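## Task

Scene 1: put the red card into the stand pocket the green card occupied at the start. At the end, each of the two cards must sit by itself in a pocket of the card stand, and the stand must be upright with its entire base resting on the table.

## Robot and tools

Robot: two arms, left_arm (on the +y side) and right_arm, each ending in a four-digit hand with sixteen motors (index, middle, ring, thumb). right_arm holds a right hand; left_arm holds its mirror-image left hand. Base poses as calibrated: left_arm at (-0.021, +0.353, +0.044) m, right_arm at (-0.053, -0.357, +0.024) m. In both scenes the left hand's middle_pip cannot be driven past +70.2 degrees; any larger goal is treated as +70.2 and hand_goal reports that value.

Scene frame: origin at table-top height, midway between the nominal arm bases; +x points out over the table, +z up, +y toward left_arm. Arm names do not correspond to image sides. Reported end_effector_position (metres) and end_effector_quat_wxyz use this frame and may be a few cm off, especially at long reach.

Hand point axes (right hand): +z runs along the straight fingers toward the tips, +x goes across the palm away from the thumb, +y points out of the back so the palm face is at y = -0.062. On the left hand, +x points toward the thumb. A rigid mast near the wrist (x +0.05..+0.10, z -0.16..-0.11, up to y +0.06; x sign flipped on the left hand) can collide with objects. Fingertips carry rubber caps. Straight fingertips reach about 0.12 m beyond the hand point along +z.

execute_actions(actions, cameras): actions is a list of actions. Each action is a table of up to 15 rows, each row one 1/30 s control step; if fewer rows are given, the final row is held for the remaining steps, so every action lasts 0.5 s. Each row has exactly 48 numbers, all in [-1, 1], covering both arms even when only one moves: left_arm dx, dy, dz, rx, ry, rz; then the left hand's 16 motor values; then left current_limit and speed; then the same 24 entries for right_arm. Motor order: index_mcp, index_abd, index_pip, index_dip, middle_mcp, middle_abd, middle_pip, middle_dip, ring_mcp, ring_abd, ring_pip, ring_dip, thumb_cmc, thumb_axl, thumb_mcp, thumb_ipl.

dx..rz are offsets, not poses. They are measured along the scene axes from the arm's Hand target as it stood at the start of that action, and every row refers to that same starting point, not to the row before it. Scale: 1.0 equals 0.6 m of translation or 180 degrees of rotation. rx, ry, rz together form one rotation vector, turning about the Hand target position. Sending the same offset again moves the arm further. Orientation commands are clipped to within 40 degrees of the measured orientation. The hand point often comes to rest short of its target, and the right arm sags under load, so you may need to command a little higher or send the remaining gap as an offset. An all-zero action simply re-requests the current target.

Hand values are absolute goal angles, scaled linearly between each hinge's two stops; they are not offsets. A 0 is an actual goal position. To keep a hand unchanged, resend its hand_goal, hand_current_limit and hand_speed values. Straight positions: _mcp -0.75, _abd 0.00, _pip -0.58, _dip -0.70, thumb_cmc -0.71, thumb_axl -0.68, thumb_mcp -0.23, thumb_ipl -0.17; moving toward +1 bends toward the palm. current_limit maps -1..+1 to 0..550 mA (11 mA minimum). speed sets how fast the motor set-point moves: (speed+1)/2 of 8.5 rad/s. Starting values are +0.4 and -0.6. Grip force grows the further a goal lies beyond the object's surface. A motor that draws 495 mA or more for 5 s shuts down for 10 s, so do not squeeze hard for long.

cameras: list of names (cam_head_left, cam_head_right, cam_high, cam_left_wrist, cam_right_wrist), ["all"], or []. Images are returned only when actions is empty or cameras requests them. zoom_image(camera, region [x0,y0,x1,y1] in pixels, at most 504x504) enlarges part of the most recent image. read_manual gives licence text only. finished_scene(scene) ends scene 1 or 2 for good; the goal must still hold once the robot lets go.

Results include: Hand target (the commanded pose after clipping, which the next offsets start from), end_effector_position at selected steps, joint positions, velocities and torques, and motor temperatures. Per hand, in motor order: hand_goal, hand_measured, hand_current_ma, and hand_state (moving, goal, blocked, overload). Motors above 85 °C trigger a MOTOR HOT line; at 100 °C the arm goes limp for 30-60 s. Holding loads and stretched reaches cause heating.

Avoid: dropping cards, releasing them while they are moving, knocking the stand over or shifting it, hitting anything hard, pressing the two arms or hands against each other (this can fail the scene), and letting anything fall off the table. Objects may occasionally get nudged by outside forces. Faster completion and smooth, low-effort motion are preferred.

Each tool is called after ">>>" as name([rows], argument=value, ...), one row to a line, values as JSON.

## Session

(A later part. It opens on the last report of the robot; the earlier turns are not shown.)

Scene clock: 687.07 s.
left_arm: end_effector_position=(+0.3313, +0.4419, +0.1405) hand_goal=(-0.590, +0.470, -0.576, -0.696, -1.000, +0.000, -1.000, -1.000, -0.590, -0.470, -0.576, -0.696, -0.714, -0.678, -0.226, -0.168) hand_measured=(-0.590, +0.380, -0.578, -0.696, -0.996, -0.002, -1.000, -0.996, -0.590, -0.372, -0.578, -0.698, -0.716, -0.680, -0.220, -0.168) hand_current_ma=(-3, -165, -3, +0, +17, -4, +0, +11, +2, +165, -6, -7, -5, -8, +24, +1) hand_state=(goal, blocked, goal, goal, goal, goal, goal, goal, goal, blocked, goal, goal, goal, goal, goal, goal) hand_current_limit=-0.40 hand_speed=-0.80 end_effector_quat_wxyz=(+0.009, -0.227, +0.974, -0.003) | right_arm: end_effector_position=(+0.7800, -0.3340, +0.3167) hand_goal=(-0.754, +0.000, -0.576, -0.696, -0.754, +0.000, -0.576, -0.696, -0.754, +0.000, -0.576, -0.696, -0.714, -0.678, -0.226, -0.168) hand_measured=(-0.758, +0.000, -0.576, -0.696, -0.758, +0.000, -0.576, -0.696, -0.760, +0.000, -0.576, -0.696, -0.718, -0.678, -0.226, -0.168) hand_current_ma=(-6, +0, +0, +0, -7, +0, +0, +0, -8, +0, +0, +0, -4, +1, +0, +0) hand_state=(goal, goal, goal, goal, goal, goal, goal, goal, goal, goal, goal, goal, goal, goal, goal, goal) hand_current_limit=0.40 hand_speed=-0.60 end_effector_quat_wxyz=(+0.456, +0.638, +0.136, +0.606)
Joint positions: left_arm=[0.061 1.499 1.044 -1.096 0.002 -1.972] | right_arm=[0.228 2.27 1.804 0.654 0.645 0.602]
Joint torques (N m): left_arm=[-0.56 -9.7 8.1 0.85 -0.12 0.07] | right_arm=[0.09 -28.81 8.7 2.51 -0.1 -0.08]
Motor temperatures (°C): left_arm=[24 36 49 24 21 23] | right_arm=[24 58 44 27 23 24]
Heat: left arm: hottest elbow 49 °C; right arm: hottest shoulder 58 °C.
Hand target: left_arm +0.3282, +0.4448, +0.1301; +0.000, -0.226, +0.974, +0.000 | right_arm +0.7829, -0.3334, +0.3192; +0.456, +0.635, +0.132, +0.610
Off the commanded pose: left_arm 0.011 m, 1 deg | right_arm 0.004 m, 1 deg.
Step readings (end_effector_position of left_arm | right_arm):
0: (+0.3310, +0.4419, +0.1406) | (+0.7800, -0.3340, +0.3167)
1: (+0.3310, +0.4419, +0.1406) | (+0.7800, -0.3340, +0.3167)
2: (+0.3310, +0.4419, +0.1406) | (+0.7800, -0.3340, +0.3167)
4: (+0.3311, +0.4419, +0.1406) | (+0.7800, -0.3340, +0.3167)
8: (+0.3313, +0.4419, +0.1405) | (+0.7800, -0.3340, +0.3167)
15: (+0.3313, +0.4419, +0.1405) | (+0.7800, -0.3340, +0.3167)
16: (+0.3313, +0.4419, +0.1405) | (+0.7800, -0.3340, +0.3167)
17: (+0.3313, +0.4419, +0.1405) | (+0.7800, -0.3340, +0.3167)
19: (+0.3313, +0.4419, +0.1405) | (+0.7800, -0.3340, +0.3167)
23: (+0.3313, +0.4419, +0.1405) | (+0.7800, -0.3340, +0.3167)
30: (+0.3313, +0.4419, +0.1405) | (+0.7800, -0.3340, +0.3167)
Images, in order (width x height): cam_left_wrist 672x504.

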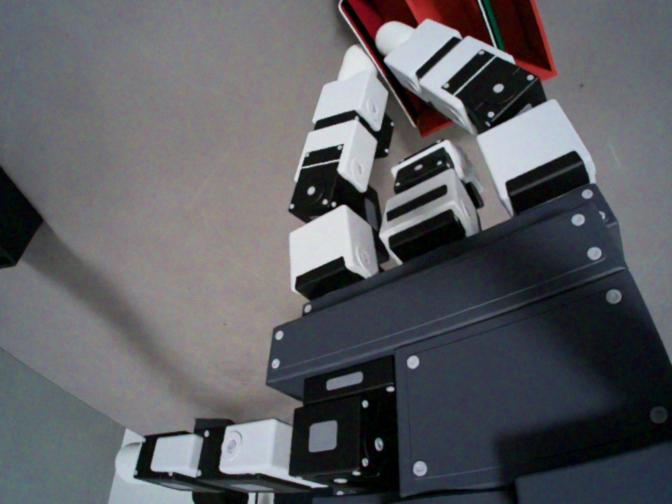

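>>> execute_actions([
  [[0.022,0,0.065,0.0022,-0.021,0,-0.589,0.47,-0.576,-0.696,-1,0,-1,-1,-0.589,-0.47,-0.576,-0.696,-0.714,-0.678,-0.226,-0.168,-0.35,-0.8,0,0,0,0,0,0,-0.754,0,-0.576,-0.696,-0.754,0,-0.576,-0.696,-0.754,0,-0.576,-0.696,-0.714,-0.678,-0.226,-0.168,0.4,-0.6]],
  [[0,0,0.035,0,0,0,-0.589,0.47,-0.576,-0.696,-1,0,-1,-1,-0.589,-0.47,-0.576,-0.696,-0.714,-0.678,-0.226,-0.168,-0.35,-0.8,0,0,0,0,0,0,-0.754,0,-0.576,-0.696,-0.754,0,-0.576,-0.696,-0.754,0,-0.576,-0.696,-0.714,-0.678,-0.226,-0.168,0.4,-0.6]],
], cameras=["cam_left_wrist","cam_head_right"])

>>> zoom_image(camera="cam_left_wrist", region=[270, 0, 490, 160])

>>> zoom_image(camera="cam_head_right", region=[190, 150, 290, 250])

Scene clock: 692.97 s.
left_arm: end_effector_position=(+0.3237, +0.4420, +0.1691) hand_goal=(-0.590, +0.470, -0.576, -0.696, -1.000, +0.000, -1.000, -1.000, -0.590, -0.470, -0.576, -0.696, -0.714, -0.678, -0.226, -0.168) hand_measured=(-0.590, +0.386, -0.578, -0.696, -0.996, -0.002, -1.000, -0.996, -0.590, -0.372, -0.578, -0.698, -0.716, -0.680, -0.220, -0.168) hand_current_ma=(-3, -179, -3, +0, +17, -4, +0, +11, -1, +179, -6, -7, -5, -8, +24, +1) hand_state=(goal, blocked, goal, goal, goal, goal, goal, goal, goal, blocked, goal, goal, goal, goal, goal, goal) hand_current_limit=-0.35 hand_speed=-0.80 end_effector_quat_wxyz=(+0.007, -0.227, +0.974, -0.001) | right_arm: end_effector_position=(+0.7800, -0.3340, +0.3167) hand_goal=(-0.754, +0.000, -0.576, -0.696, -0.754, +0.000, -0.576, -0.696, -0.754, +0.000, -0.576, -0.696, -0.714, -0.678, -0.226, -0.168) hand_measured=(-0.758, +0.000, -0.576, -0.696, -0.758, +0.000, -0.576, -0.696, -0.760, +0.000, -0.576, -0.696, -0.718, -0.678, -0.226, -0.168) hand_current_ma=(-6, +0, +0, +0, -7, +0, +0, +0, -8, +0, +0, +0, -4, +1, +0, +0) hand_state=(goal, goal, goal, goal, goal, goal, goal, goal, goal, goal, goal, goal, goal, goal, goal, goal) hand_current_limit=0.40 hand_speed=-0.60 end_effector_quat_wxyz=(+0.456, +0.638, +0.136, +0.606)
Joint positions: left_arm=[0.061 1.452 1.073 -1.178 -0.001 -1.972] | right_arm=[0.228 2.27 1.804 0.654 0.645 0.602]
Joint torques (N m): left_arm=[-0.56 -11.11 13.93 -0.13 -0.16 0.06] | right_arm=[0.15 -28.86 8.69 2.51 -0.11 -0.07]
Motor temperatures (°C): left_arm=[24 35 49 24 21 23] | right_arm=[24 58 44 27 23 24]
Heat: left arm: hottest elbow 49 °C; right arm: hottest shoulder 58 °C.
Hand target: left_arm +0.3413, +0.4449, +0.1900; +0.033, -0.225, +0.974, -0.004 | right_arm +0.7829, -0.3334, +0.3192; +0.456, +0.635, +0.132, +0.610
Off the commanded pose: left_arm 0.028 m, 3 deg | right_arm 0.004 m, 1 deg.
Step readings (end_effector_position of left_arm | right_arm):
0: (+0.3313, +0.4419, +0.1405) | (+0.7800, -0.3340, +0.3167)
1: (+0.3313, +0.4419, +0.1405) | (+0.7800, -0.3340, +0.3167)
2: (+0.3313, +0.4420, +0.1405) | (+0.7800, -0.3340, +0.3167)
4: (+0.3307, +0.4421, +0.1408) | (+0.7800, -0.3340, +0.3167)
8: (+0.3278, +0.4421, +0.1443) | (+0.7800, -0.3340, +0.3167)
15: (+0.3263, +0.4421, +0.1503) | (+0.7800, -0.3340, +0.3167)
16: (+0.3261, +0.4421, +0.1503) | (+0.7800, -0.3340, +0.3167)
17: (+0.3252, +0.4421, +0.1508) | (+0.7800, -0.3340, +0.3167)
19: (+0.3228, +0.4420, +0.1533) | (+0.7800, -0.3340, +0.3167)
23: (+0.3212, +0.4419, +0.1609) | (+0.7800, -0.3340, +0.3167)
30: (+0.3240, +0.4421, +0.1690) | (+0.7800, -0.3340, +0.3167)
Images, in order (width x height): cam_head_right 896x504, cam_left_wrist 672x504.

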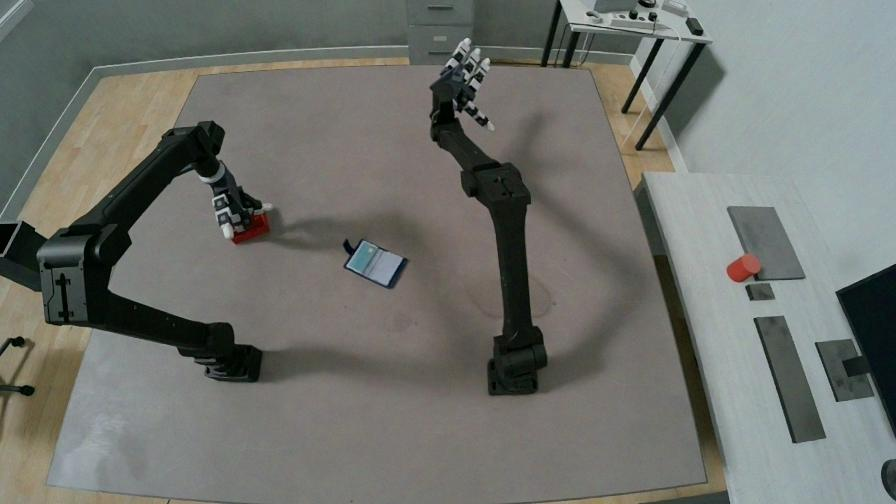

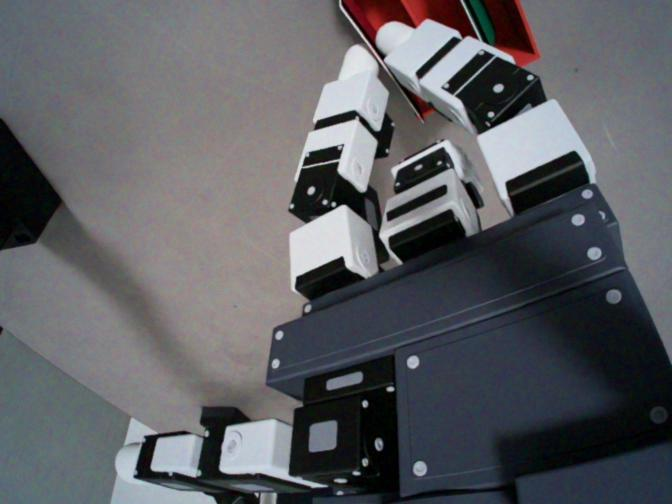

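Scaled by 2.291 from the camera's 672x504 image, which has a finer 960x720 frame.

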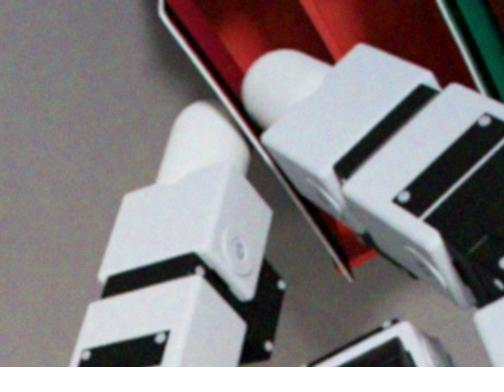

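Scaled by 5.040 from the camera's 896x504 image, which has a finer 1280x720 frame.

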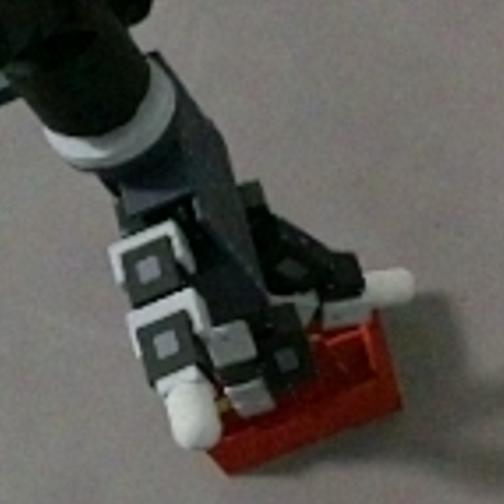

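>>> execute_actions([
  [[0,0,0.04,0,0,0,-0.589,0.47,-0.576,-0.696,-1,0,-1,-1,-0.589,-0.47,-0.576,-0.696,-0.714,-0.678,-0.226,-0.168,-0.35,-0.8,0,0,0,0,0,0,-0.754,0,-0.576,-0.696,-0.754,0,-0.576,-0.696,-0.754,0,-0.576,-0.696,-0.714,-0.678,-0.226,-0.168,0.4,-0.6]],
  [[0,0,0.04,0,0,0,-0.589,0.47,-0.576,-0.696,-1,0,-1,-1,-0.589,-0.47,-0.576,-0.696,-0.714,-0.678,-0.226,-0.168,-0.35,-0.8,0,0,0,0,0,0,-0.754,0,-0.576,-0.696,-0.754,0,-0.576,-0.696,-0.754,0,-0.576,-0.696,-0.714,-0.678,-0.226,-0.168,0.4,-0.6]],
], cameras=["cam_left_wrist","cam_head_right"])

>>> zoom_image(camera="cam_left_wrist", region=[270, 0, 490, 160])

>>> zoom_image(camera="cam_head_right", region=[190, 150, 290, 250])

Scene clock: 698.83 s.
left_arm: end_effector_position=(+0.3261, +0.4422, +0.2162) hand_goal=(-0.590, +0.470, -0.576, -0.696, -1.000, +0.000, -1.000, -1.000, -0.590, -0.470, -0.576, -0.696, -0.714, -0.678, -0.226, -0.168) hand_measured=(-0.590, +0.386, -0.578, -0.696, -0.996, -0.002, -1.000, -0.996, -0.590, -0.372, -0.578, -0.698, -0.716, -0.680, -0.220, -0.168) hand_current_ma=(-3, -179, -3, +0, +17, -4, +0, +11, -1, +179, -6, -7, -5, -8, +24, +1) hand_state=(goal, blocked, goal, goal, goal, goal, goal, goal, goal, blocked, goal, goal, goal, goal, goal, goal) hand_current_limit=-0.35 hand_speed=-0.80 end_effector_quat_wxyz=(+0.007, -0.227, +0.974, -0.001) | right_arm: end_effector_position=(+0.7800, -0.3340, +0.3167) hand_goal=(-0.754, +0.000, -0.576, -0.696, -0.754, +0.000, -0.576, -0.696, -0.754, +0.000, -0.576, -0.696, -0.714, -0.678, -0.226, -0.168) hand_measured=(-0.758, +0.000, -0.576, -0.696, -0.758, +0.000, -0.576, -0.696, -0.760, +0.000, -0.576, -0.696, -0.718, -0.678, -0.226, -0.168) hand_current_ma=(-6, +0, +0, +0, -7, +0, +0, +0, -8, +0, +0, +0, -4, +1, +0, +0) hand_state=(goal, goal, goal, goal, goal, goal, goal, goal, goal, goal, goal, goal, goal, goal, goal, goal) hand_current_limit=0.40 hand_speed=-0.60 end_effector_quat_wxyz=(+0.456, +0.638, +0.136, +0.606)
Joint positions: left_arm=[0.061 1.419 1.168 -1.306 -0.001 -1.972] | right_arm=[0.228 2.27 1.804 0.654 0.645 0.602]
Joint torques (N m): left_arm=[-0.62 -11.11 14.38 -0.17 -0.16 0.05] | right_arm=[0.09 -28.86 8.69 2.5 -0.11 -0.08]
Motor temperatures (°C): left_arm=[24 35 50 24 21 23] | right_arm=[24 58 44 27 23 24]
Heat: left arm: hottest elbow 50 °C; right arm: hottest shoulder 58 °C.
Hand target: left_arm +0.3414, +0.4449, +0.2381; +0.033, -0.225, +0.974, -0.004 | right_arm +0.7829, -0.3334, +0.3192; +0.456, +0.635, +0.132, +0.610
Off the commanded pose: left_arm 0.027 m, 3 deg | right_arm 0.004 m, 1 deg.
Step readings (end_effector_position of left_arm | right_arm):
0: (+0.3236, +0.4420, +0.1691) | (+0.7800, -0.3340, +0.3167)
1: (+0.3236, +0.4420, +0.1693) | (+0.7800, -0.3340, +0.3167)
2: (+0.3230, +0.4420, +0.1701) | (+0.7800, -0.3340, +0.3167)
4: (+0.3211, +0.4419, +0.1736) | (+0.7800, -0.3340, +0.3167)
8: (+0.3223, +0.4420, +0.1836) | (+0.7800, -0.3340, +0.3167)
15: (+0.3256, +0.4422, +0.1931) | (+0.7800, -0.3340, +0.3167)
16: (+0.3254, +0.4421, +0.1933) | (+0.7800, -0.3340, +0.3167)
17: (+0.3246, +0.4421, +0.1941) | (+0.7800, -0.3340, +0.3167)
19: (+0.3222, +0.4420, +0.1975) | (+0.7800, -0.3340, +0.3167)
23: (+0.3237, +0.4420, +0.2072) | (+0.7800, -0.3340, +0.3167)
30: (+0.3266, +0.4422, +0.2161) | (+0.7800, -0.3340, +0.3167)
Images, in order (width x height): cam_head_right 896x504, cam_left_wrist 672x504.

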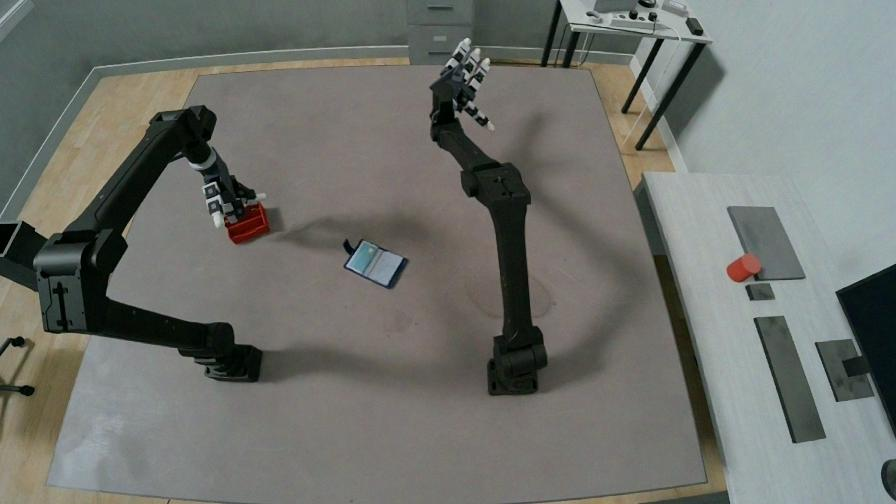

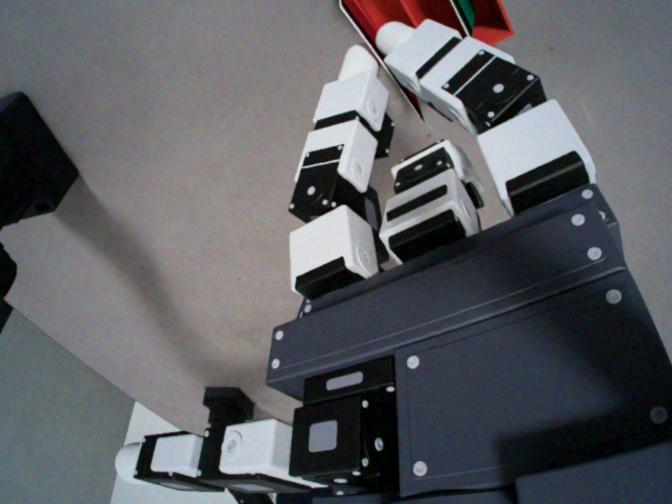

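Scaled by 2.291 from the camera's 672x504 image, which has a finer 960x720 frame.

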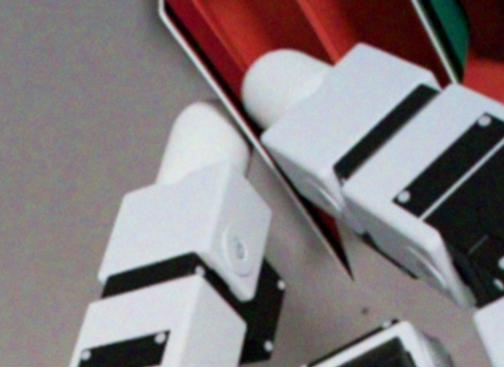

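Scaled by 5.040 from the camera's 896x504 image, which has a finer 1280x720 frame.

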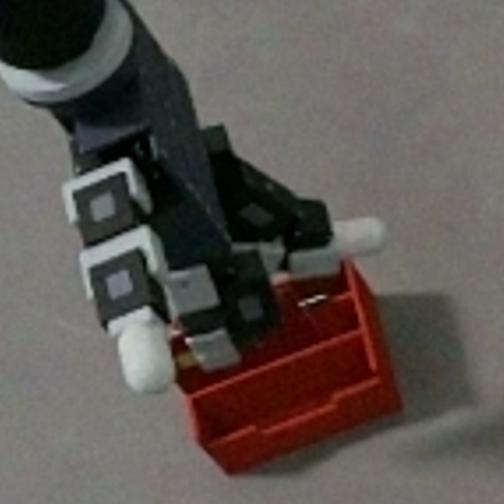

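>>> execute_actions([
  [[0.03,-0.0063,-0.02,-0.003,0.0209,0.0232,-0.589,0.47,-0.576,-0.696,-1,0,-1,-1,-0.589,-0.47,-0.576,-0.696,-0.714,-0.678,-0.226,-0.168,-0.35,-0.8,0,0,0,0,0,0,-0.754,0,-0.576,-0.696,-0.754,0,-0.576,-0.696,-0.754,0,-0.576,-0.696,-0.714,-0.678,-0.226,-0.168,0.4,-0.6]],
], cameras=["cam_left_wrist","cam_head_right","cam_head_left"])

>>> zoom_image(camera="cam_left_wrist", region=[270, 0, 490, 160])

>>> zoom_image(camera="cam_head_right", region=[190, 150, 290, 250])

>>> zoom_image(camera="cam_head_left", region=[180, 160, 280, 260])

Scene clock: 733.03 s.
left_arm: end_effector_position=(+0.3431, +0.4399, +0.2160) hand_goal=(-0.590, +0.470, -0.576, -0.696, -1.000, +0.000, -1.000, -1.000, -0.590, -0.470, -0.576, -0.696, -0.714, -0.678, -0.226, -0.168) hand_measured=(-0.590, +0.386, -0.578, -0.696, -0.996, -0.002, -1.000, -0.996, -0.590, -0.372, -0.578, -0.698, -0.716, -0.680, -0.220, -0.168) hand_current_ma=(-3, -179, -3, +0, +17, -4, +0, +11, -1, +179, -6, -7, -5, -8, +24, +1) hand_state=(goal, blocked, goal, goal, goal, goal, goal, goal, goal, blocked, goal, goal, goal, goal, goal, goal) hand_current_limit=-0.35 hand_speed=-0.80 end_effector_quat_wxyz=(-0.010, -0.255, +0.967, +0.002) | right_arm: end_effector_position=(+0.7800, -0.3340, +0.3167) hand_goal=(-0.754, +0.000, -0.576, -0.696, -0.754, +0.000, -0.576, -0.696, -0.754, +0.000, -0.576, -0.696, -0.714, -0.678, -0.226, -0.168) hand_measured=(-0.758, +0.000, -0.576, -0.696, -0.758, +0.000, -0.576, -0.696, -0.760, +0.000, -0.576, -0.696, -0.718, -0.678, -0.226, -0.168) hand_current_ma=(-6, +0, +0, +0, -7, +0, +0, +0, -8, +0, +0, +0, -4, +1, +0, +0) hand_state=(goal, goal, goal, goal, goal, goal, goal, goal, goal, goal, goal, goal, goal, goal, goal, goal) hand_current_limit=0.40 hand_speed=-0.60 end_effector_quat_wxyz=(+0.456, +0.638, +0.136, +0.606)
Joint positions: left_arm=[0.061 1.495 1.244 -1.34 -0.001 -2.03] | right_arm=[0.228 2.27 1.804 0.654 0.645 0.602]
Joint torques (N m): left_arm=[-0.62 -10.05 14.43 -0.14 0 -0.07] | right_arm=[0.03 -28.75 8.73 2.5 -0.11 -0.07]
Motor temperatures (°C): left_arm=[24 35 54 24 21 23] | right_arm=[24 59 44 27 23 24]
Heat: left arm: hottest elbow 54 °C; right arm: hottest shoulder 59 °C.
Hand target: left_arm +0.3594, +0.4411, +0.2260; +0.000, -0.261, +0.965, +0.000 | right_arm +0.7829, -0.3334, +0.3192; +0.456, +0.635, +0.132, +0.610
Off the commanded pose: left_arm 0.019 m, 1 deg | right_arm 0.004 m, 1 deg.
Step readings (end_effector_position of left_arm | right_arm):
0: (+0.3261, +0.4422, +0.2162) | (+0.7800, -0.3340, +0.3167)
1: (+0.3260, +0.4422, +0.2162) | (+0.7800, -0.3340, +0.3167)
2: (+0.3261, +0.4421, +0.2170) | (+0.7800, -0.3340, +0.3167)
4: (+0.3285, +0.4417, +0.2197) | (+0.7800, -0.3340, +0.3167)
8: (+0.3428, +0.4412, +0.2218) | (+0.7800, -0.3340, +0.3167)
15: (+0.3440, +0.4403, +0.2159) | (+0.7800, -0.3340, +0.3167)
Images, in order (width x height): cam_head_left 896x504, cam_head_right 896x504, cam_left_wrist 672x504.

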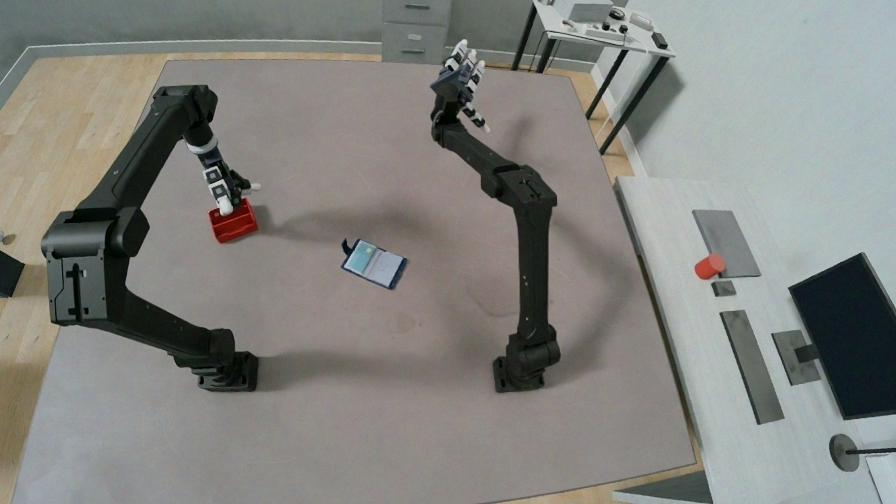

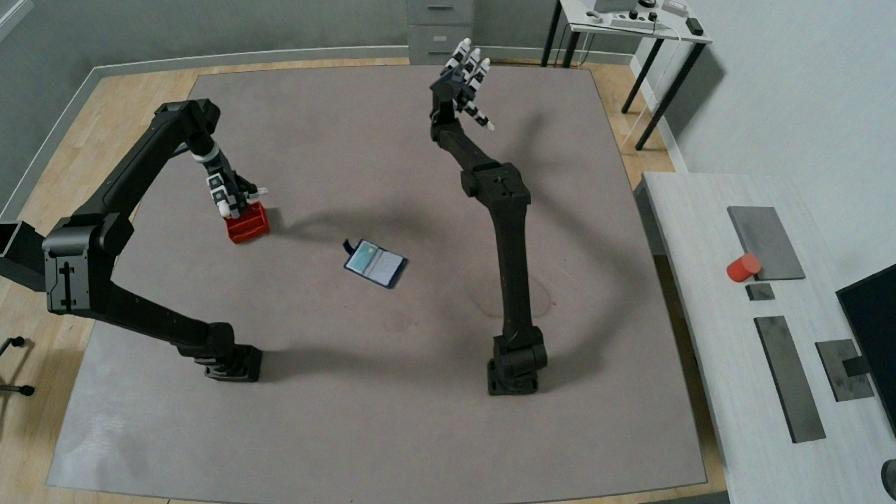

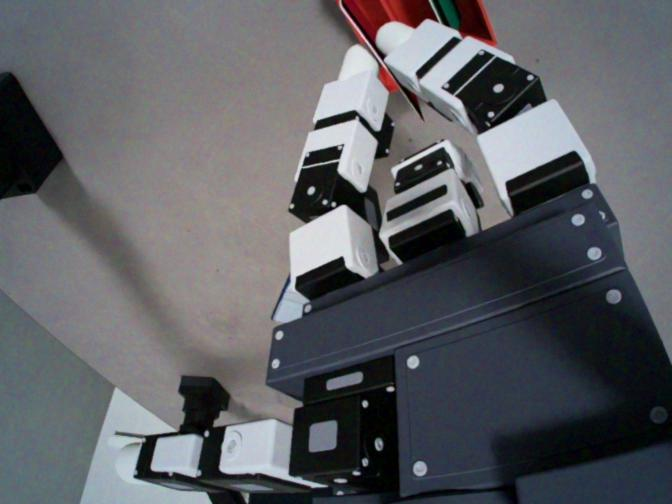

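Scaled by 2.291 from the camera's 672x504 image, which has a finer 960x720 frame.

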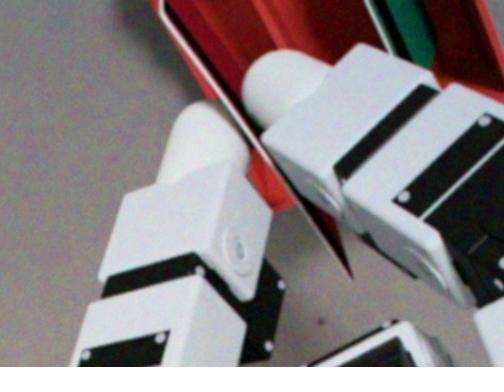

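Scaled by 5.040 from the camera's 896x504 image, which has a finer 1280x720 frame.

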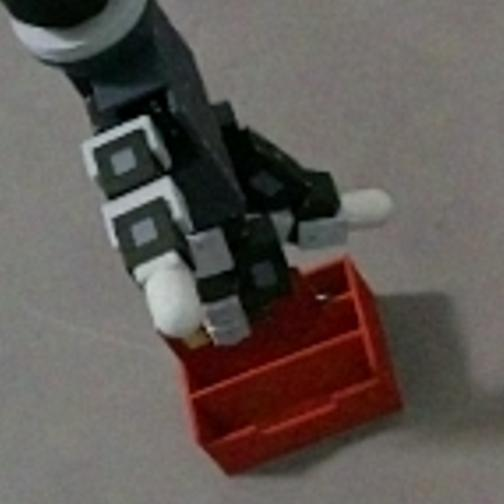

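Scaled by 5.040 from the camera's 896x504 image, which has a finer 1280x720 frame.

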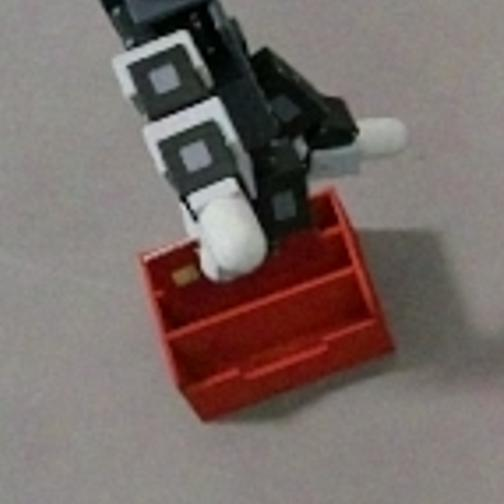

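>>> zoom_image(camera="cam_head_left", region=[200, 190, 265, 250])

>>> zoom_image(camera="cam_left_wrist", region=[330, 0, 500, 130])

>>> execute_actions(actions=[], cameras=["cam_high"])

>>> zoom_image(camera="cam_high", region=[430, 400, 570, 504])

Scaled by 7.754 from the camera's 896x504 image, which has a finer 1280x720 frame.

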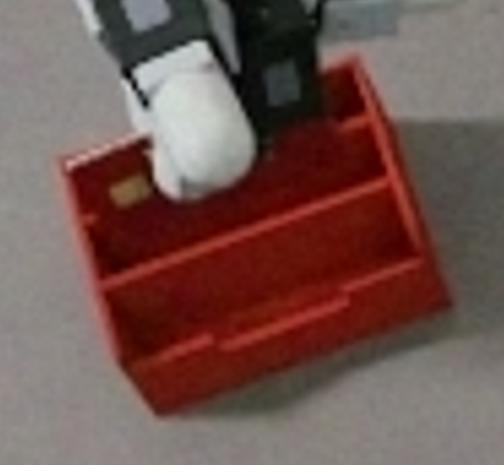

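Scaled by 2.965 from the camera's 672x504 image, which has a finer 960x720 frame.

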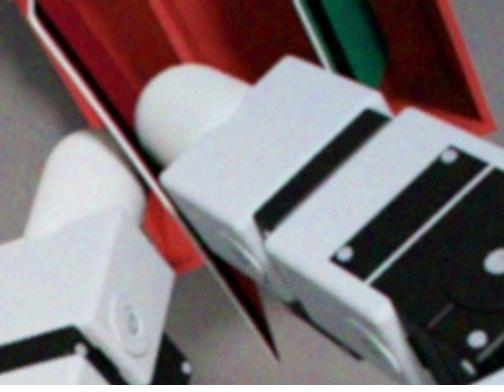

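Scene clock: 741.47 s.
left_arm: end_effector_position=(+0.3430, +0.4398, +0.2160) hand_goal=(-0.590, +0.470, -0.576, -0.696, -1.000, +0.000, -1.000, -1.000, -0.590, -0.470, -0.576, -0.696, -0.714, -0.678, -0.226, -0.168) hand_measured=(-0.590, +0.386, -0.578, -0.696, -0.996, -0.002, -1.000, -0.996, -0.590, -0.372, -0.578, -0.698, -0.716, -0.680, -0.220, -0.168) hand_current_ma=(-3, -179, -3, +0, +17, -4, +0, +11, -1, +179, -6, -7, -5, -8, +24, +1) hand_state=(goal, blocked, goal, goal, goal, goal, goal, goal, goal, blocked, goal, goal, goal, goal, goal, goal) hand_current_limit=-0.35 hand_speed=-0.80 end_effector_quat_wxyz=(-0.010, -0.255, +0.967, +0.002) | right_arm: end_effector_position=(+0.7800, -0.3340, +0.3167) hand_goal=(-0.754, +0.000, -0.576, -0.696, -0.754, +0.000, -0.576, -0.696, -0.754, +0.000, -0.576, -0.696, -0.714, -0.678, -0.226, -0.168) hand_measured=(-0.758, +0.000, -0.576, -0.696, -0.758, +0.000, -0.576, -0.696, -0.760, +0.000, -0.576, -0.696, -0.718, -0.678, -0.226, -0.168) hand_current_ma=(-6, +0, +0, +0, -7, +0, +0, +0, -8, +0, +0, +0, -4, +1, +0, +0) hand_state=(goal, goal, goal, goal, goal, goal, goal, goal, goal, goal, goal, goal, goal, goal, goal, goal) hand_current_limit=0.40 hand_speed=-0.60 end_effector_quat_wxyz=(+0.456, +0.638, +0.136, +0.606)
Joint positions: left_arm=[0.061 1.495 1.244 -1.34 -0.001 -2.03] | right_arm=[0.228 2.27 1.804 0.654 0.645 0.602]
Joint velocities: within noise
Joint torques (N m): left_arm=[-0.73 -10.05 14.42 -0.2 0.02 -0.08] | right_arm=[0.03 -28.75 8.7 2.48 -0.11 -0.08]
Motor temperatures (°C): left_arm=[24 35 60 24 21 23] | right_arm=[24 59 44 27 23 24]
Heat: left arm: hottest elbow 60 °C; right arm: hottest shoulder 59 °C.
Hand target: left_arm +0.3594, +0.4411, +0.2260; +0.000, -0.261, +0.965, +0.000 | right_arm +0.7829, -0.3334, +0.3192; +0.456, +0.635, +0.132, +0.610
Off the commanded pose: left_arm 0.019 m, 1 deg | right_arm 0.004 m, 1 deg.
Images, in order (width x height): cam_high 896x504.

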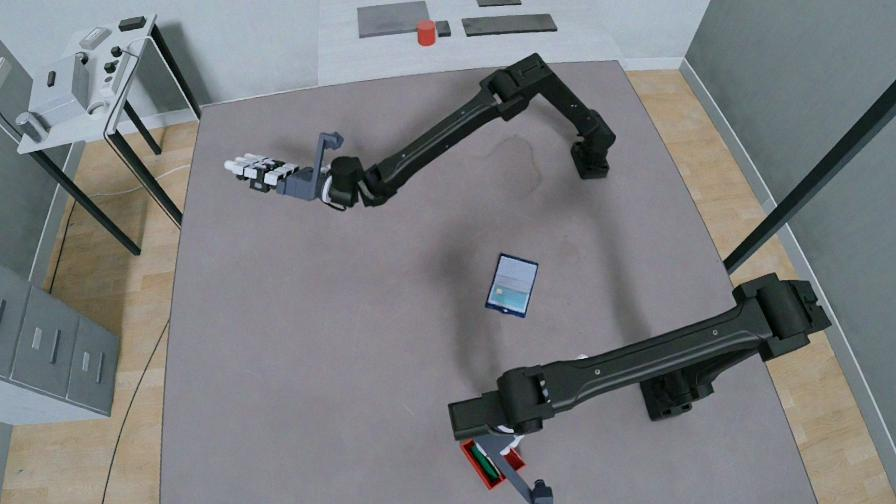

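Scaled by 3.600 from the camera's 896x504 image, which has a finer 1280x720 frame.

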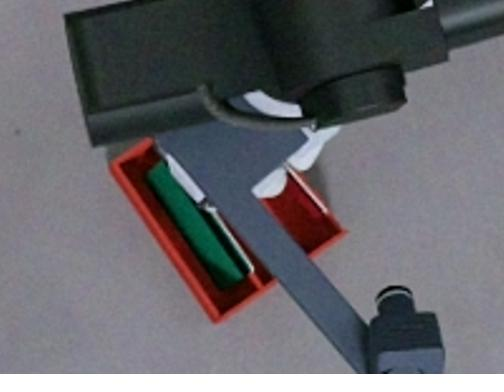

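>>> execute_actions([
  [[-0.017,0.006,-0.068,0,0,0,-0.589,0.47,-0.576,-0.696,-1,0,-1,-1,-0.589,-0.47,-0.576,-0.696,-0.714,-0.678,-0.226,-0.168,-0.35,-0.8,0,0,0,0,0,0,-0.754,0,-0.576,-0.696,-0.754,0,-0.576,-0.696,-0.754,0,-0.576,-0.696,-0.714,-0.678,-0.226,-0.168,0.4,-0.6]],
], cameras=["cam_left_wrist","cam_head_right","cam_head_left","cam_high"])

>>> zoom_image(camera="cam_left_wrist", region=[330, 0, 500, 130])

>>> zoom_image(camera="cam_head_right", region=[210, 180, 285, 250])

>>> zoom_image(camera="cam_head_left", region=[200, 180, 265, 250])

>>> zoom_image(camera="cam_high", region=[430, 400, 570, 504])

Scene clock: 757.33 s.
left_arm: end_effector_position=(+0.3489, +0.4417, +0.1974) hand_goal=(-0.590, +0.470, -0.576, -0.696, -1.000, +0.000, -1.000, -1.000, -0.590, -0.470, -0.576, -0.696, -0.714, -0.678, -0.226, -0.168) hand_measured=(-0.590, +0.386, -0.578, -0.696, -0.996, -0.002, -1.000, -0.996, -0.590, -0.372, -0.578, -0.698, -0.716, -0.680, -0.220, -0.168) hand_current_ma=(-3, -179, -3, +0, +17, -4, +0, +11, -1, +179, -6, -7, -5, -8, +24, +1) hand_state=(goal, blocked, goal, goal, goal, goal, goal, goal, goal, blocked, goal, goal, goal, goal, goal, goal) hand_current_limit=-0.35 hand_speed=-0.80 end_effector_quat_wxyz=(+0.010, -0.257, +0.966, -0.002) | right_arm: end_effector_position=(+0.7800, -0.3340, +0.3167) hand_goal=(-0.754, +0.000, -0.576, -0.696, -0.754, +0.000, -0.576, -0.696, -0.754, +0.000, -0.576, -0.696, -0.714, -0.678, -0.226, -0.168) hand_measured=(-0.758, +0.000, -0.576, -0.696, -0.758, +0.000, -0.576, -0.696, -0.760, +0.000, -0.576, -0.696, -0.718, -0.678, -0.226, -0.168) hand_current_ma=(-6, +0, +0, +0, -7, +0, +0, +0, -8, +0, +0, +0, -4, +1, +0, +0) hand_state=(goal, goal, goal, goal, goal, goal, goal, goal, goal, goal, goal, goal, goal, goal, goal, goal) hand_current_limit=0.40 hand_speed=-0.60 end_effector_quat_wxyz=(+0.456, +0.638, +0.136, +0.606)
Joint positions: left_arm=[0.065 1.497 1.201 -1.255 -0.001 -2.03] | right_arm=[0.228 2.27 1.804 0.654 0.645 0.602]
Joint torques (N m): left_arm=[-0.21 -9.7 9.14 0.95 0.02 -0.01] | right_arm=[0.15 -28.86 8.69 2.5 -0.1 -0.08]
Motor temperatures (°C): left_arm=[24 35 66 24 21 23] | right_arm=[24 59 44 27 23 24]
Heat: left arm: hottest elbow 66 °C; right arm: hottest shoulder 59 °C.
Hand target: left_arm +0.3491, +0.4446, +0.1852; +0.000, -0.261, +0.965, +0.000 | right_arm +0.7829, -0.3334, +0.3192; +0.456, +0.635, +0.132, +0.610
Off the commanded pose: left_arm 0.013 m, 1 deg | right_arm 0.004 m, 1 deg.
Step readings (end_effector_position of left_arm | right_arm):
0: (+0.3430, +0.4398, +0.2160) | (+0.7800, -0.3340, +0.3167)
1: (+0.3430, +0.4398, +0.2160) | (+0.7800, -0.3340, +0.3167)
2: (+0.3435, +0.4399, +0.2159) | (+0.7800, -0.3340, +0.3167)
4: (+0.3483, +0.4403, +0.2138) | (+0.7800, -0.3340, +0.3167)
8: (+0.3518, +0.4411, +0.2049) | (+0.7800, -0.3340, +0.3167)
15: (+0.3481, +0.4417, +0.1976) | (+0.7800, -0.3340, +0.3167)
Images, in order (width x height): cam_head_left 896x504, cam_head_right 896x504, cam_high 896x504, cam_left_wrist 672x504.

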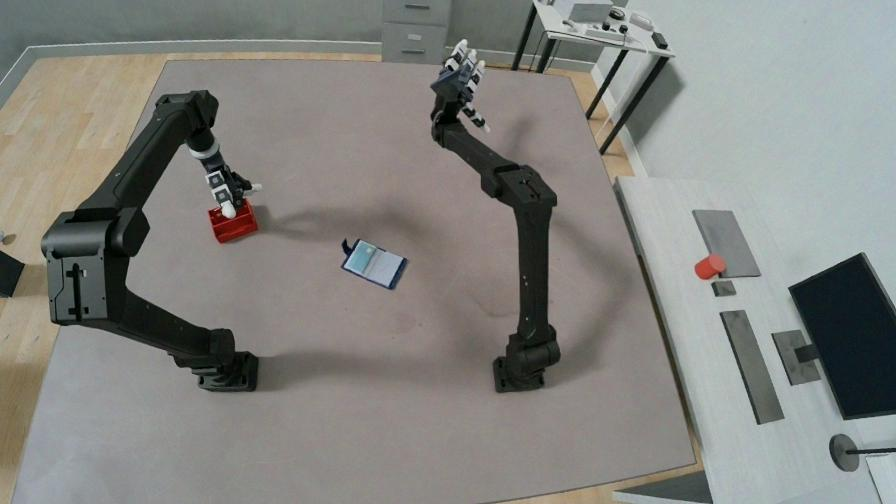

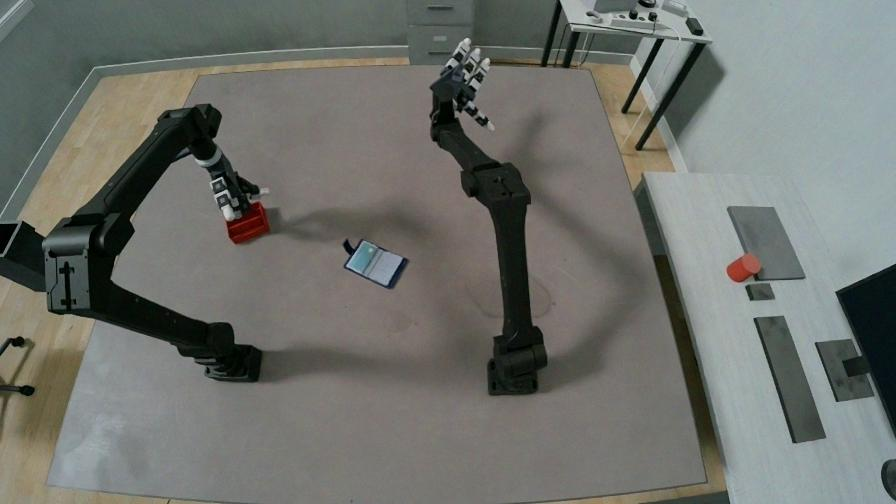

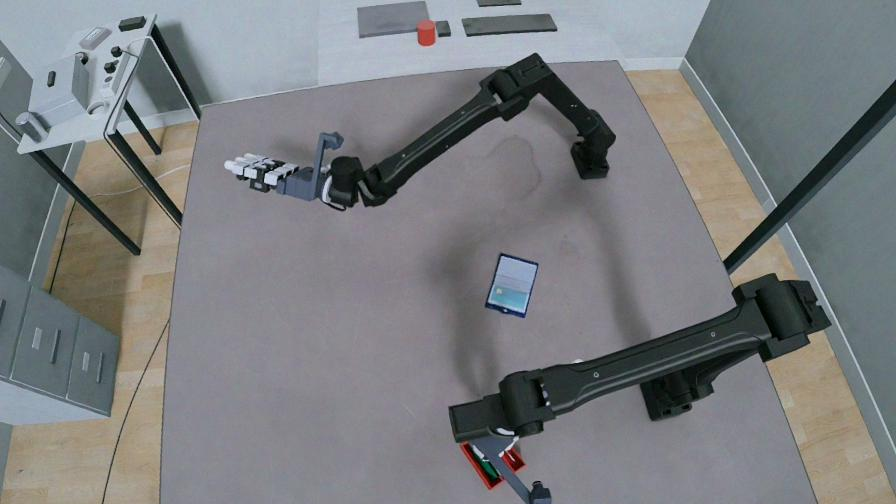

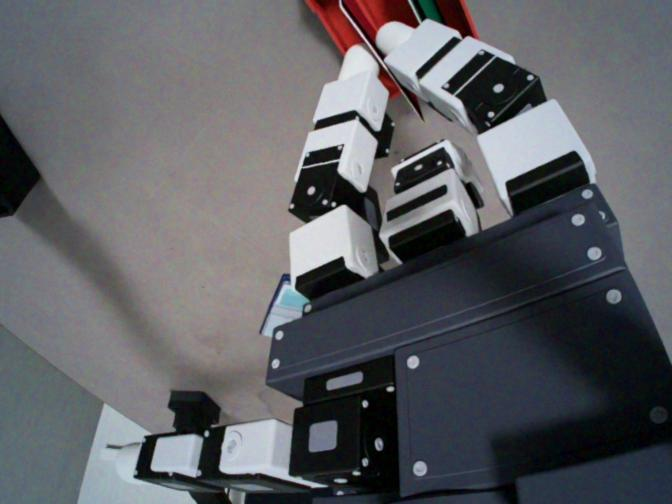

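Scaled by 2.965 from the camera's 672x504 image, which has a finer 960x720 frame.

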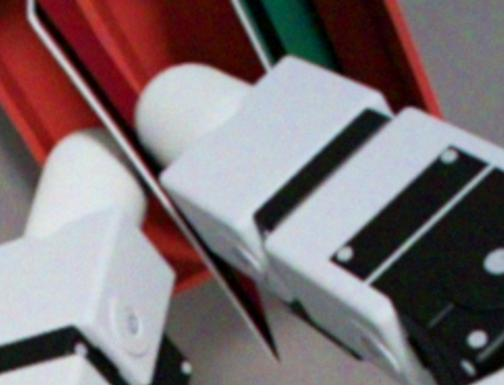

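Scaled by 6.720 from the camera's 896x504 image, which has a finer 1280x720 frame.

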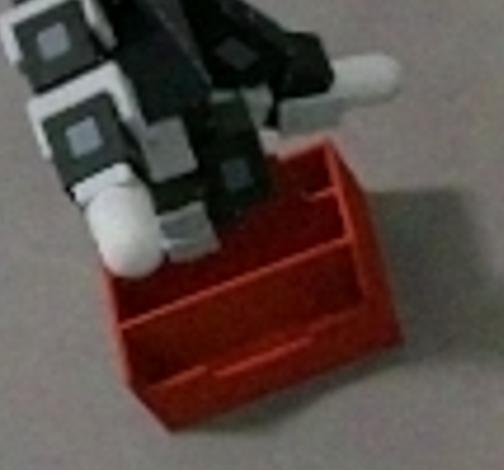

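Scaled by 7.200 from the camera's 896x504 image, which has a finer 1280x720 frame.

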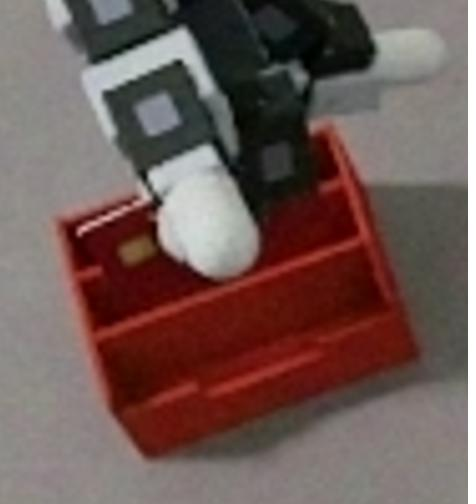

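Scaled by 3.600 from the camera's 896x504 image, which has a finer 1280x720 frame.

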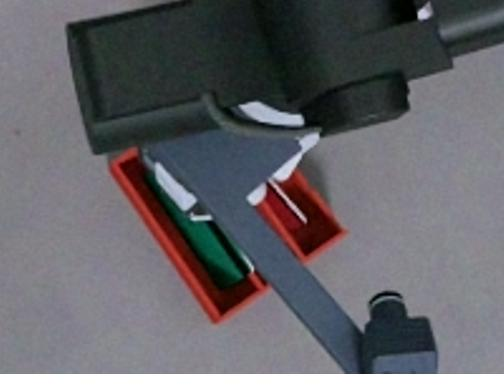

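>>> execute_actions([
  [[0.0125,0.0207,-0.003,0,0,0,-0.589,0.47,-0.576,-0.696,-1,0,-1,-1,-0.589,-0.47,-0.576,-0.696,-0.714,-0.678,-0.226,-0.168,-0.35,-0.8,0,0,0,0,0,0,-0.754,0,-0.576,-0.696,-0.754,0,-0.576,-0.696,-0.754,0,-0.576,-0.696,-0.714,-0.678,-0.226,-0.168,0.4,-0.6]],
], cameras=["cam_left_wrist","cam_head_left","cam_high"])

>>> zoom_image(camera="cam_left_wrist", region=[330, 0, 500, 130])

>>> zoom_image(camera="cam_head_left", region=[200, 180, 265, 250])

>>> zoom_image(camera="cam_high", region=[430, 400, 570, 504])

Scene clock: 774.83 s.
left_arm: end_effector_position=(+0.3481, +0.4546, +0.1889) hand_goal=(-0.590, +0.470, -0.576, -0.696, -1.000, +0.000, -1.000, -1.000, -0.590, -0.470, -0.576, -0.696, -0.714, -0.678, -0.226, -0.168) hand_measured=(-0.590, +0.386, -0.578, -0.696, -0.996, -0.002, -1.000, -0.996, -0.590, -0.372, -0.578, -0.698, -0.716, -0.680, -0.220, -0.168) hand_current_ma=(-3, -179, -3, +0, +17, -4, +0, +11, -1, +179, -6, -7, -5, -8, +24, +1) hand_state=(goal, blocked, goal, goal, goal, goal, goal, goal, goal, blocked, goal, goal, goal, goal, goal, goal) hand_current_limit=-0.35 hand_speed=-0.80 end_effector_quat_wxyz=(+0.000, -0.264, +0.965, +0.000) | right_arm: end_effector_position=(+0.7800, -0.3340, +0.3167) hand_goal=(-0.754, +0.000, -0.576, -0.696, -0.754, +0.000, -0.576, -0.696, -0.754, +0.000, -0.576, -0.696, -0.714, -0.678, -0.226, -0.168) hand_measured=(-0.758, +0.000, -0.576, -0.696, -0.758, +0.000, -0.576, -0.696, -0.760, +0.000, -0.576, -0.696, -0.718, -0.678, -0.226, -0.168) hand_current_ma=(-6, +0, +0, +0, -7, +0, +0, +0, -8, +0, +0, +0, -4, +1, +0, +0) hand_state=(goal, goal, goal, goal, goal, goal, goal, goal, goal, goal, goal, goal, goal, goal, goal, goal) hand_current_limit=0.40 hand_speed=-0.60 end_effector_quat_wxyz=(+0.456, +0.638, +0.136, +0.606)
Joint positions: left_arm=[0.097 1.52 1.201 -1.252 0 -2.013] | right_arm=[0.228 2.27 1.804 0.654 0.645 0.602]
Joint torques (N m): left_arm=[-0.56 -10.05 10.76 0.83 -0.01 0.07] | right_arm=[0.09 -28.86 8.68 2.51 -0.11 -0.07]
Motor temperatures (°C): left_arm=[24 36 59 24 21 23] | right_arm=[24 59 44 27 23 24]
Heat: left arm: hottest elbow 59 °C; right arm: hottest shoulder 59 °C.
Hand target: left_arm +0.3566, +0.4571, +0.1834; +0.000, -0.261, +0.965, +0.000 | right_arm +0.7829, -0.3334, +0.3192; +0.456, +0.635, +0.132, +0.610
Off the commanded pose: left_arm 0.010 m, 0 deg | right_arm 0.004 m, 1 deg.
Step readings (end_effector_position of left_arm | right_arm):
0: (+0.3489, +0.4417, +0.1974) | (+0.7800, -0.3340, +0.3167)
1: (+0.3489, +0.4417, +0.1974) | (+0.7800, -0.3340, +0.3167)
2: (+0.3488, +0.4420, +0.1973) | (+0.7800, -0.3340, +0.3167)
4: (+0.3486, +0.4441, +0.1963) | (+0.7800, -0.3340, +0.3167)
8: (+0.3478, +0.4509, +0.1924) | (+0.7800, -0.3340, +0.3167)
15: (+0.3480, +0.4545, +0.1889) | (+0.7800, -0.3340, +0.3167)
Images, in order (width x height): cam_head_left 896x504, cam_high 896x504, cam_left_wrist 672x504.

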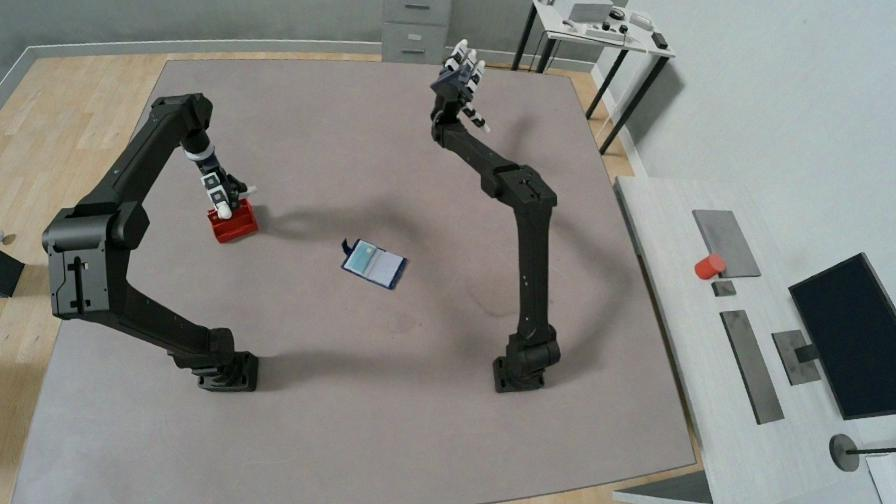

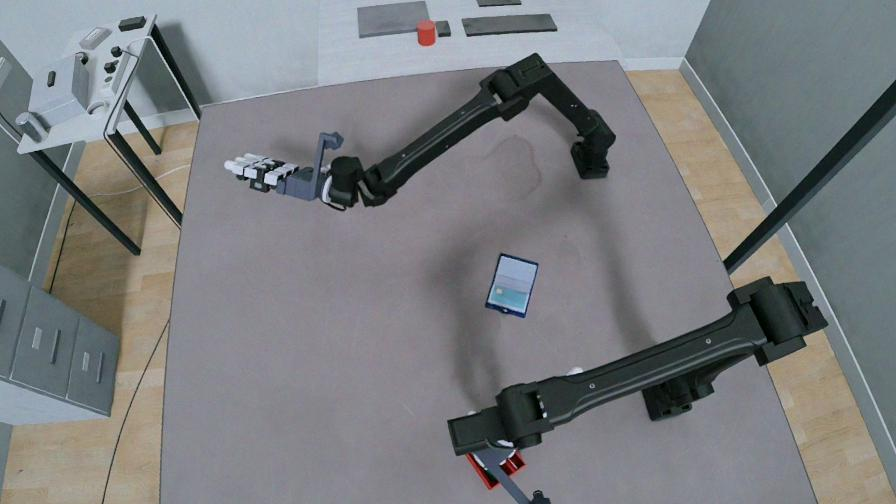

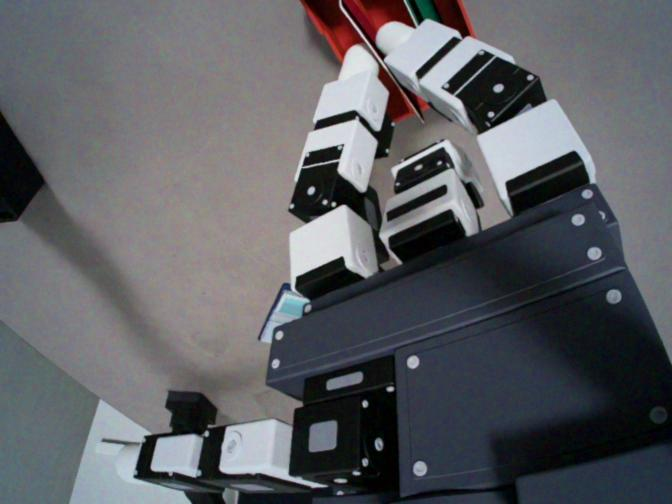

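Scaled by 2.965 from the camera's 672x504 image, which has a finer 960x720 frame.

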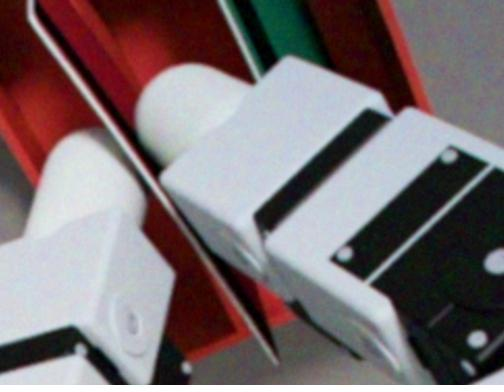

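Scaled by 7.200 from the camera's 896x504 image, which has a finer 1280x720 frame.

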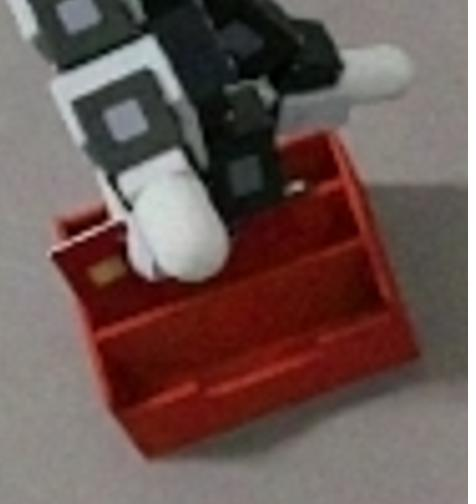

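Scaled by 3.600 from the camera's 896x504 image, which has a finer 1280x720 frame.

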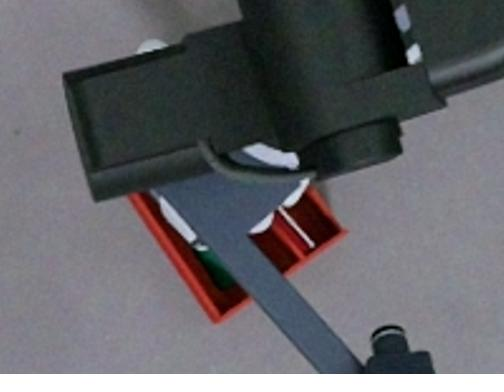

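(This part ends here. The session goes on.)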